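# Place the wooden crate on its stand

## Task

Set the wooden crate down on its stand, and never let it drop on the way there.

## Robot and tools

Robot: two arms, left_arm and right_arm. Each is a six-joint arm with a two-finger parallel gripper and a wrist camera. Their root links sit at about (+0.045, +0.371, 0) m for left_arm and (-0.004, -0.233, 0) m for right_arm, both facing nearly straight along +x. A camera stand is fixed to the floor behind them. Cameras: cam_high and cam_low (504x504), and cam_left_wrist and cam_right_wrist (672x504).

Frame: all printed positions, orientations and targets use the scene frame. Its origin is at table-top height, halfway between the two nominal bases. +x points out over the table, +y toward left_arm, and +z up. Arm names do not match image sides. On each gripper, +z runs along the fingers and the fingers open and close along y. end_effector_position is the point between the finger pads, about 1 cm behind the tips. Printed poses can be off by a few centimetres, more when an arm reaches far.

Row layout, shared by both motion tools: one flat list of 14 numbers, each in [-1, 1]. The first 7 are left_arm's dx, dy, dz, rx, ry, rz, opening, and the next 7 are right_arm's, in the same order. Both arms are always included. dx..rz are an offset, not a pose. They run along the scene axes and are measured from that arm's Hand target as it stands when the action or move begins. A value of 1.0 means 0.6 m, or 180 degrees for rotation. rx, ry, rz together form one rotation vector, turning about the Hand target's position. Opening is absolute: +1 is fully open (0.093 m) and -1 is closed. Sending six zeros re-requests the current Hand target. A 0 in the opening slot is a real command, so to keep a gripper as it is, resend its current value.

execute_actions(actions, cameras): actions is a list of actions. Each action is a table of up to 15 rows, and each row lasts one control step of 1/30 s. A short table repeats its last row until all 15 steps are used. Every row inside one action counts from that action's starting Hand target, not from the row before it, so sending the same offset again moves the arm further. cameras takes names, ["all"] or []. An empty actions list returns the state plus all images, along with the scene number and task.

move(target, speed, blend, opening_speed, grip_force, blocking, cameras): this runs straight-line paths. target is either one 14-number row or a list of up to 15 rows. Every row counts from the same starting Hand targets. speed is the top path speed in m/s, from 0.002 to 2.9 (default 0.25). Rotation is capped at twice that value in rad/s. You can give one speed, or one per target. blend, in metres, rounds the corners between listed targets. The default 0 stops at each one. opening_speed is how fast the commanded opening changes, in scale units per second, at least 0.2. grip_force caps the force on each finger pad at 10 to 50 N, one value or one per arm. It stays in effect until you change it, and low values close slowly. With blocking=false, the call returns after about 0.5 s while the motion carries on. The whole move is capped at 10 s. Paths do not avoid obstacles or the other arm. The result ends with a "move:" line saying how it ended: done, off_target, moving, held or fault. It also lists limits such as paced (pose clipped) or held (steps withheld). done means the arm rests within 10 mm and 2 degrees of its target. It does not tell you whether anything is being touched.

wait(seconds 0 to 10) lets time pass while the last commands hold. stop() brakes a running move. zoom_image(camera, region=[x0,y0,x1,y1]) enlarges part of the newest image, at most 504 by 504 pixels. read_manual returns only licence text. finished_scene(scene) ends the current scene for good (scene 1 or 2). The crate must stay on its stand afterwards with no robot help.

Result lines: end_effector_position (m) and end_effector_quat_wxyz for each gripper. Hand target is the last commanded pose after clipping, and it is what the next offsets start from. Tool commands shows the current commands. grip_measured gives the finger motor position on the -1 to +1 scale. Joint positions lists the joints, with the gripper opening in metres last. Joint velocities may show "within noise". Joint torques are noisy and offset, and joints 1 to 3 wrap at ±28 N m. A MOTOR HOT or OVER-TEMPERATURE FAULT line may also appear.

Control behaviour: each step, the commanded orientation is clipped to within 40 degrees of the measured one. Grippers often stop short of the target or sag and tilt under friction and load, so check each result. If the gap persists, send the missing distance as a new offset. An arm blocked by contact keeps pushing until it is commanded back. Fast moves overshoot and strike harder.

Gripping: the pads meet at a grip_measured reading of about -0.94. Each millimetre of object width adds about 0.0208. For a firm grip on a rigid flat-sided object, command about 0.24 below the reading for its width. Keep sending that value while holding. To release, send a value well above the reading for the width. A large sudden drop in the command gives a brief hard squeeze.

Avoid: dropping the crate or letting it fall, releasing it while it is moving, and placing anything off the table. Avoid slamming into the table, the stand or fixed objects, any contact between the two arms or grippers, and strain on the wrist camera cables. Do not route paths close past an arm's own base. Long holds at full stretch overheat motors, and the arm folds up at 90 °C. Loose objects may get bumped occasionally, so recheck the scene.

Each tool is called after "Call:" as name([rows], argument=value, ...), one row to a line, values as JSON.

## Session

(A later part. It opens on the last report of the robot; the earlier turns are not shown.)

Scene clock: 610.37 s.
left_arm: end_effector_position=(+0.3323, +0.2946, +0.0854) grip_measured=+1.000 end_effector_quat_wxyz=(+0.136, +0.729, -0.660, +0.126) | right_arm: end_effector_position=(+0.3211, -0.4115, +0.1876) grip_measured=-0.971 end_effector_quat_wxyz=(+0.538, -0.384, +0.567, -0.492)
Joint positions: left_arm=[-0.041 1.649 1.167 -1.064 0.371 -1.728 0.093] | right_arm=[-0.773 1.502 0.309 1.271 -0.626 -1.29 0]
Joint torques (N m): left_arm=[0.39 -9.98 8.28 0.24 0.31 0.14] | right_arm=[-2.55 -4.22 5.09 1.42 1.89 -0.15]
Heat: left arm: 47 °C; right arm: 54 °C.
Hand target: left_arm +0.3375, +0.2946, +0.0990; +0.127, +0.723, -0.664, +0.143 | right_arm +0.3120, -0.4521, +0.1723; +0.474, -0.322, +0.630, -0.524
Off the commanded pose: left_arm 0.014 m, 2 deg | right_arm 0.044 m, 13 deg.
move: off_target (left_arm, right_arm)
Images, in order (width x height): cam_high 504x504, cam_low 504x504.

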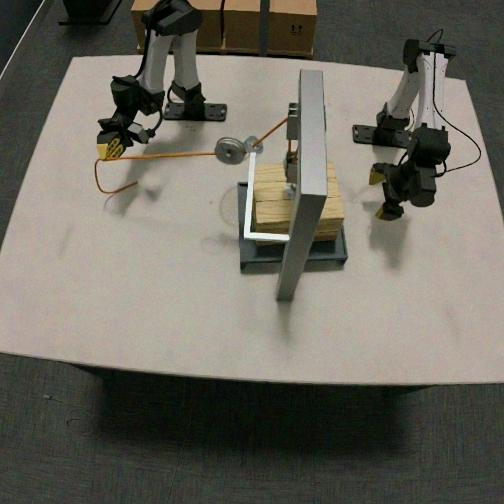

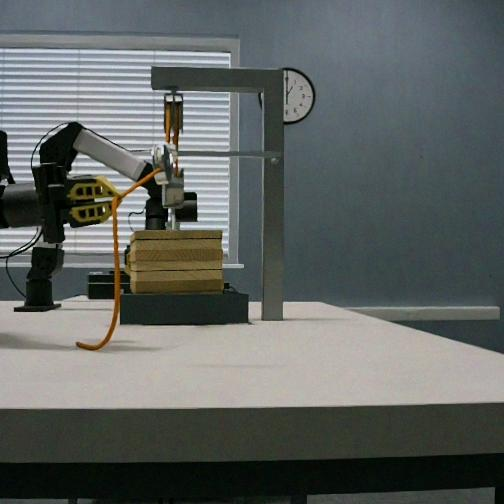

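Call:
move(target=[0.0, 0.1, 0.12, 0, 0, 0.0, 1, 0.0, 0.12, 0.03, 0, 0, 0, -1], cameras=["cam_high", "cam_low"], speed=0.05)

Call:
zoom_image(camera="cam_low", region=[50, 130, 290, 330])

Call:
zoom_image(camera="cam_high", region=[210, 100, 460, 300])

Scene clock: 615.43 s.
left_arm: end_effector_position=(+0.3344, +0.3540, +0.1655) grip_measured=+1.000 end_effector_quat_wxyz=(+0.128, +0.727, -0.661, +0.137) | right_arm: end_effector_position=(+0.3167, -0.3757, +0.1959) grip_measured=-0.971 end_effector_quat_wxyz=(+0.491, -0.329, +0.618, -0.518)
Joint positions: left_arm=[0.168 1.643 1.479 -1.437 0.376 -1.504 0.093] | right_arm=[-0.509 1.188 0.224 0.982 -0.184 -1.298 0]
Joint torques (N m): left_arm=[0.35 -7.16 8.34 0.14 0.31 0.14] | right_arm=[0.18 -3.54 6.02 2.02 0.52 -0.01]
Heat: left arm: 47 °C; right arm: 53 °C.
Hand target: left_arm +0.3374, +0.3545, +0.1709; +0.127, +0.723, -0.664, +0.143 | right_arm +0.3120, -0.3801, +0.1903; +0.474, -0.322, +0.630, -0.524
Off the commanded pose: left_arm 0.006 m, 1 deg | right_arm 0.009 m, 3 deg.
move: off_target (right_arm)
Images, in order (width x height): cam_high 504x504, cam_low 504x504.

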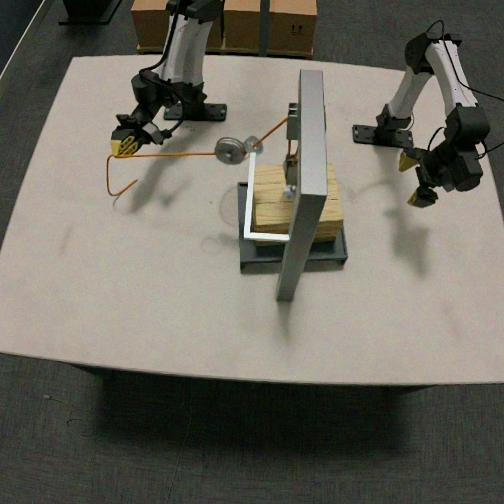

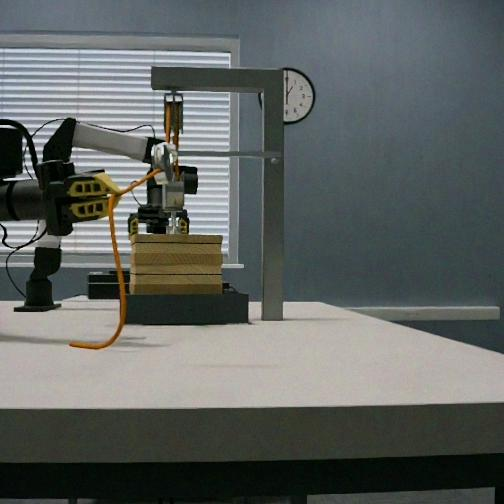

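Scaled by 2.100.

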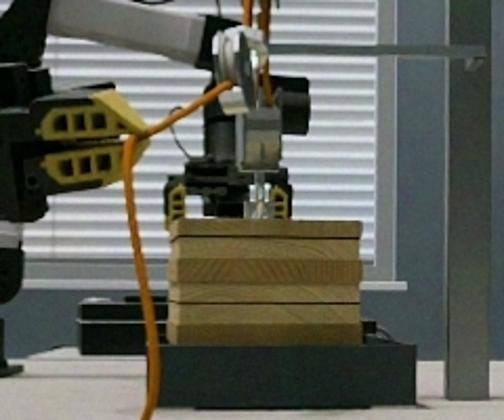

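Scaled by 2.016.

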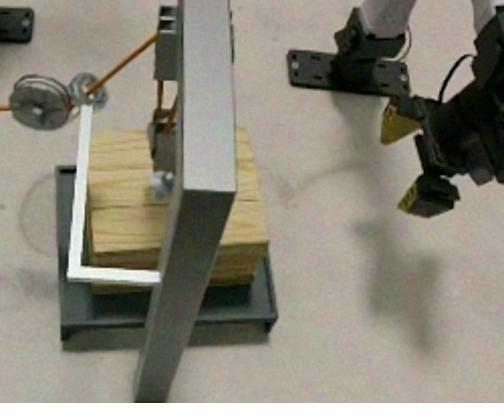

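Call:
move(target=[0.0, 0.0, 0.0, 0, 0, 0.0, 1, 0.02, 0.15, 0.02, 0, 0, 0, -1], cameras=["all"], speed=0.08)

Call:
zoom_image(camera="cam_low", region=[50, 130, 290, 330])

Call:
zoom_image(camera="cam_high", region=[210, 100, 460, 300])

Scene clock: 621.13 s.
left_arm: end_effector_position=(+0.3343, +0.3540, +0.1655) grip_measured=+1.000 end_effector_quat_wxyz=(+0.128, +0.727, -0.661, +0.137) | right_arm: end_effector_position=(+0.3239, -0.2917, +0.1982) grip_measured=-0.971 end_effector_quat_wxyz=(+0.474, -0.321, +0.633, -0.521)
Joint positions: left_arm=[0.168 1.643 1.479 -1.437 0.376 -1.503 0.093] | right_arm=[0.002 1.05 0.208 0.834 0.367 -1.299 0]
Joint torques (N m): left_arm=[0.32 -7.17 8.32 0.14 0.31 0.15] | right_arm=[0.84 -2.41 8.92 2.22 0.16 -0.09]
Heat: left arm: 46 °C; right arm: 51 °C.
Hand target: left_arm +0.3374, +0.3545, +0.1709; +0.127, +0.723, -0.664, +0.143 | right_arm +0.3240, -0.2902, +0.2023; +0.474, -0.322, +0.630, -0.524
Off the commanded pose: left_arm 0.006 m, 1 deg | right_arm 0.004 m, 0 deg.
move: done

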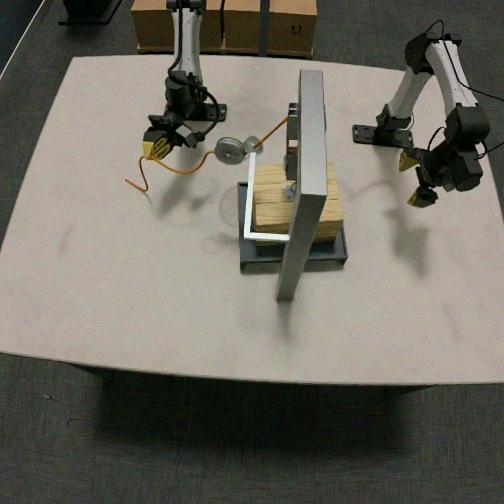

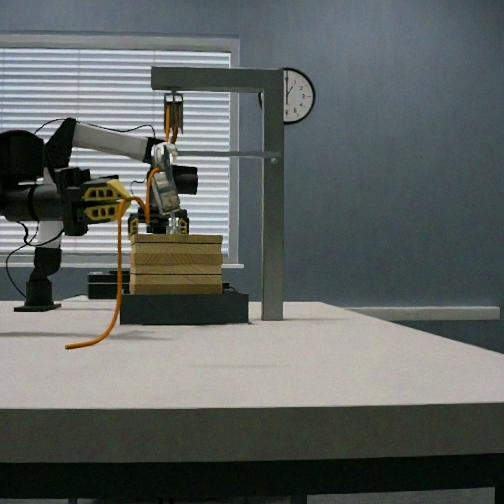

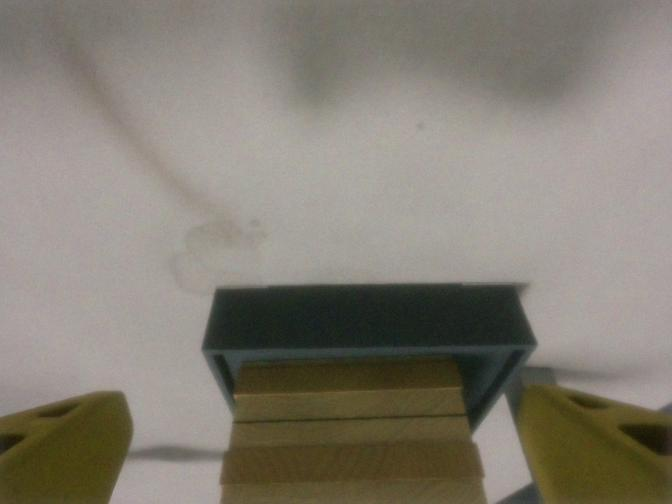

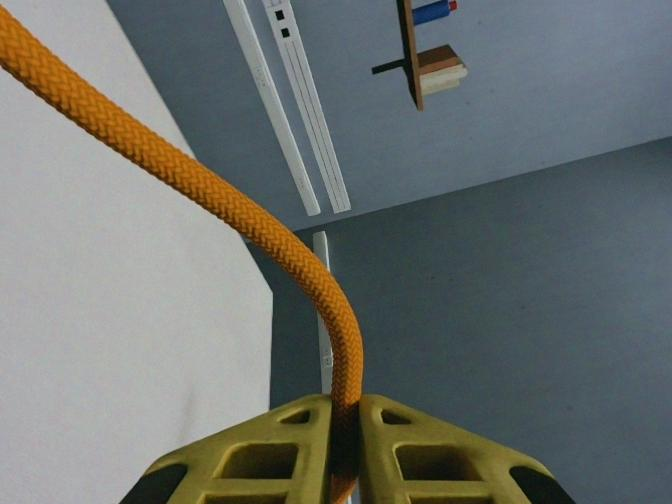

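Scaled by 2.100.

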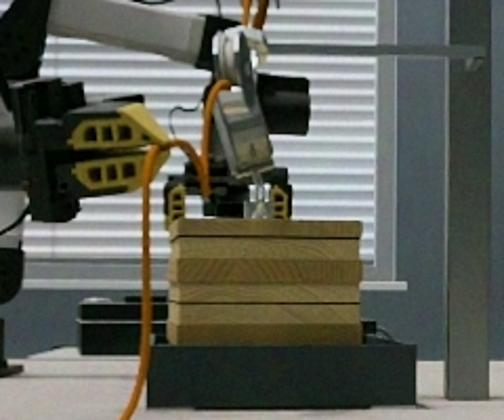

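Scaled by 2.016.

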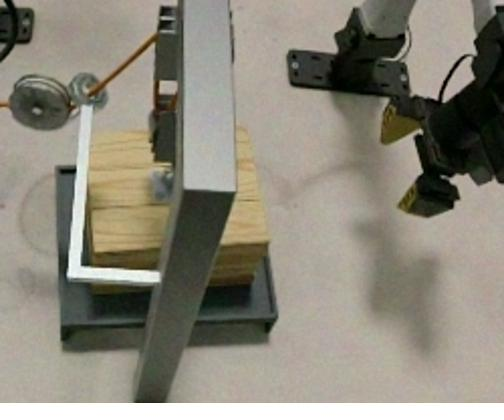

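Call:
move([
  [0.0, 0.0, 0.0, 0, 0, 0.0, 1, 0.0, 0.06, -0.19, 0, 0, 0, -1],
  [0.0, 0.0, 0.0, 0, 0, 0.0, 1, 0.0, 0.06, -0.19, 0, 0, 0, 0.5],
], cameras=["all"], speed=0.15, opening_speed=1.0)

Scene clock: 628.80 s.
left_arm: end_effector_position=(+0.3343, +0.3540, +0.1655) grip_measured=+1.000 end_effector_quat_wxyz=(+0.128, +0.727, -0.661, +0.137) | right_arm: end_effector_position=(+0.3183, -0.2564, +0.0700) grip_measured=+0.497 end_effector_quat_wxyz=(+0.402, -0.369, +0.681, -0.488)
Joint positions: left_arm=[0.168 1.643 1.479 -1.437 0.376 -1.503 0.093] | right_arm=[0.22 1.776 0.077 1.457 0.593 -1.24 0.069]
Joint torques (N m): left_arm=[0.32 -7.15 8.32 0.14 0.31 0.15] | right_arm=[0.57 -2.29 3.55 3.44 0.25 0.16]
Heat: left arm: 46 °C; right arm: 49 °C.
Hand target: left_arm +0.3374, +0.3545, +0.1709; +0.127, +0.723, -0.664, +0.143 | right_arm +0.3240, -0.2540, +0.0883; +0.474, -0.322, +0.630, -0.524
Off the commanded pose: left_arm 0.006 m, 1 deg | right_arm 0.019 m, 12 deg.
joint sent to its limit (right arm) — joint 4 (wrist pitch), upper limit. The joint targets are off in orientation, not in position.
move: off_target (right_arm); target 2's new opening was sent with right_arm's hand 0.019 m and 12 deg from that target

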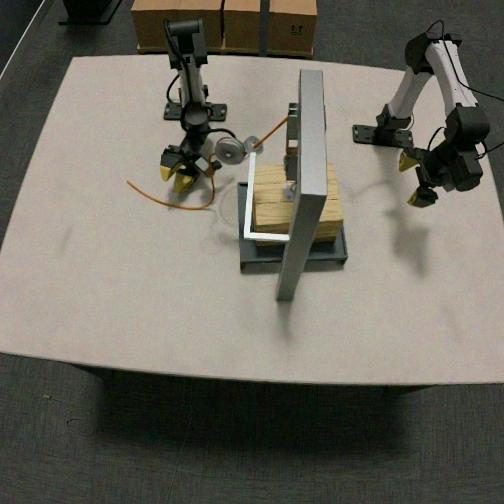

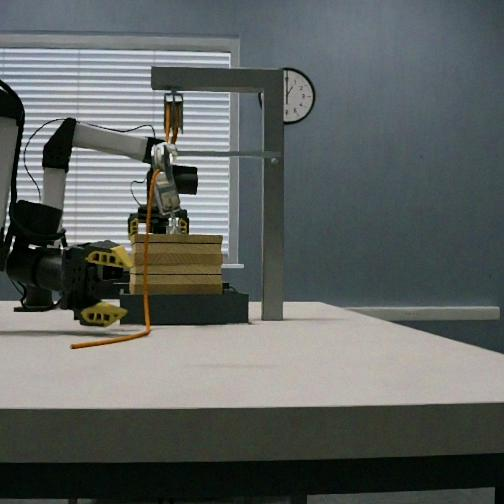

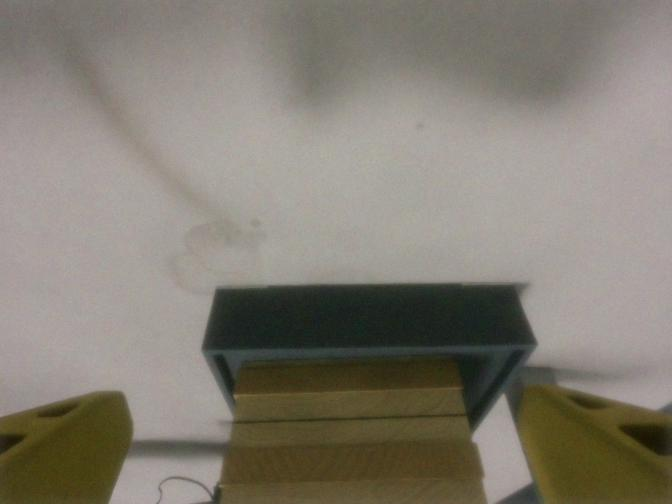

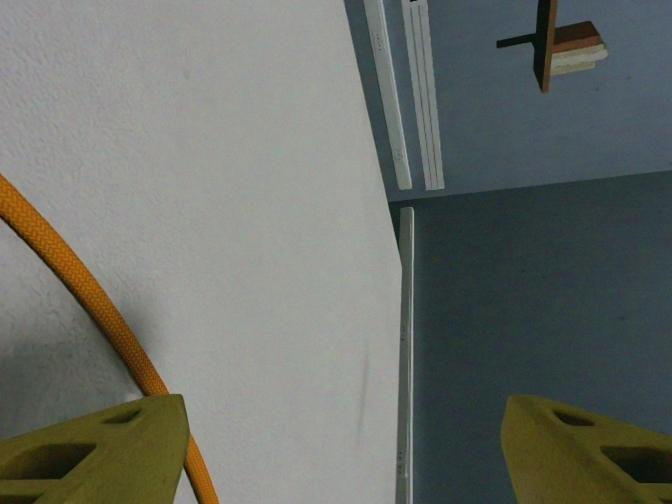

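Call:
zoom_image(camera="cam_left_wrist", region=[150, 250, 600, 504])

Call:
move(target=[0.0, 0.0, 0.0, 0, 0, 0.0, 1, -0.15, -0.05, 0.03, 0, 0, 0, 0.5], cameras=["cam_high", "cam_low"], speed=0.12)

Call:
zoom_image(camera="cam_high", region=[210, 100, 460, 300])

Call:
zoom_image(camera="cam_low", region=[50, 130, 290, 360])

Scaled by 1.120.

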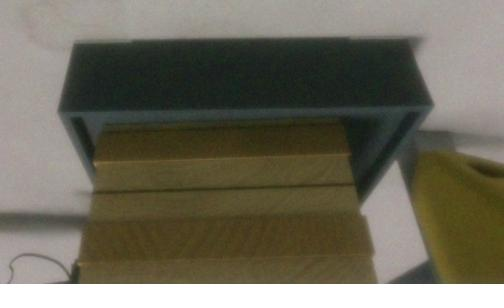

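Scene clock: 637.70 s.
left_arm: end_effector_position=(+0.3343, +0.3540, +0.1655) grip_measured=+1.000 end_effector_quat_wxyz=(+0.128, +0.727, -0.661, +0.137) | right_arm: end_effector_position=(+0.2351, -0.2835, +0.1105) grip_measured=+0.497 end_effector_quat_wxyz=(+0.398, -0.338, +0.717, -0.462)
Joint positions: left_arm=[0.168 1.643 1.479 -1.437 0.376 -1.503 0.093] | right_arm=[0.167 0.327 -0.002 0.022 0.566 -1.132 0.069]
Joint torques (N m): left_arm=[0.35 -7.16 8.32 0.14 0.32 0.14] | right_arm=[-0.91 0.55 8.23 2.16 0.1 -0.09]
Heat: left arm: 45 °C; right arm: 47 °C.
Hand target: left_arm +0.3374, +0.3545, +0.1709; +0.127, +0.723, -0.664, +0.143 | right_arm +0.2340, -0.2840, +0.1063; +0.474, -0.322, +0.630, -0.524
Off the commanded pose: left_arm 0.006 m, 1 deg | right_arm 0.004 m, 15 deg.
joint sent to its limit (right arm) — joint 3 (elbow), lower limit, where the elbow is as bent as it goes. The joint targets are off in orientation, not in position.
move: off_target (right_arm)
Images, in order (width x height): cam_high 504x504, cam_low 504x504.

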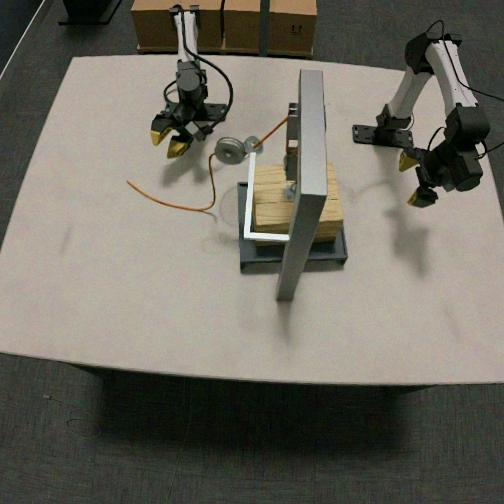

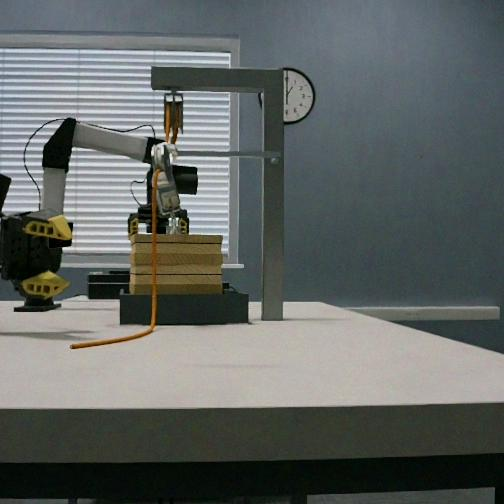

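Scaled by 2.016.

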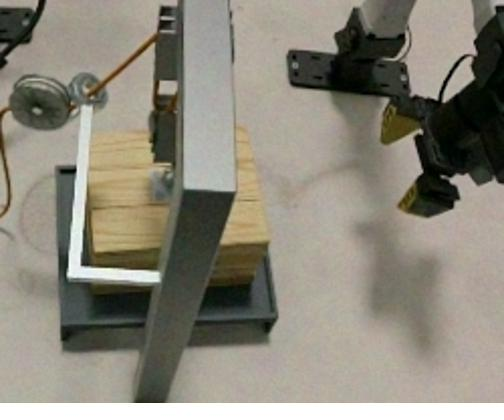

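Scaled by 2.100.

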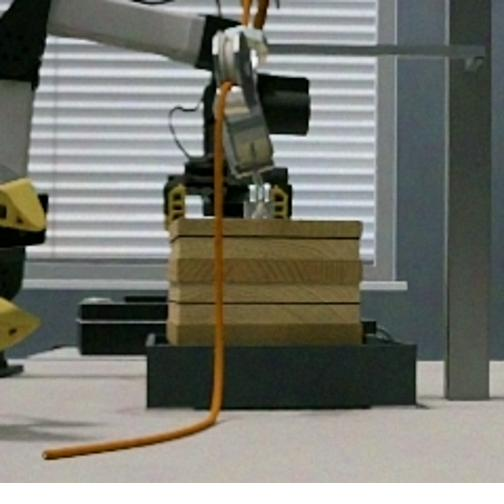

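Call:
finished_scene(scene=1)

The scene is finished: the task was done.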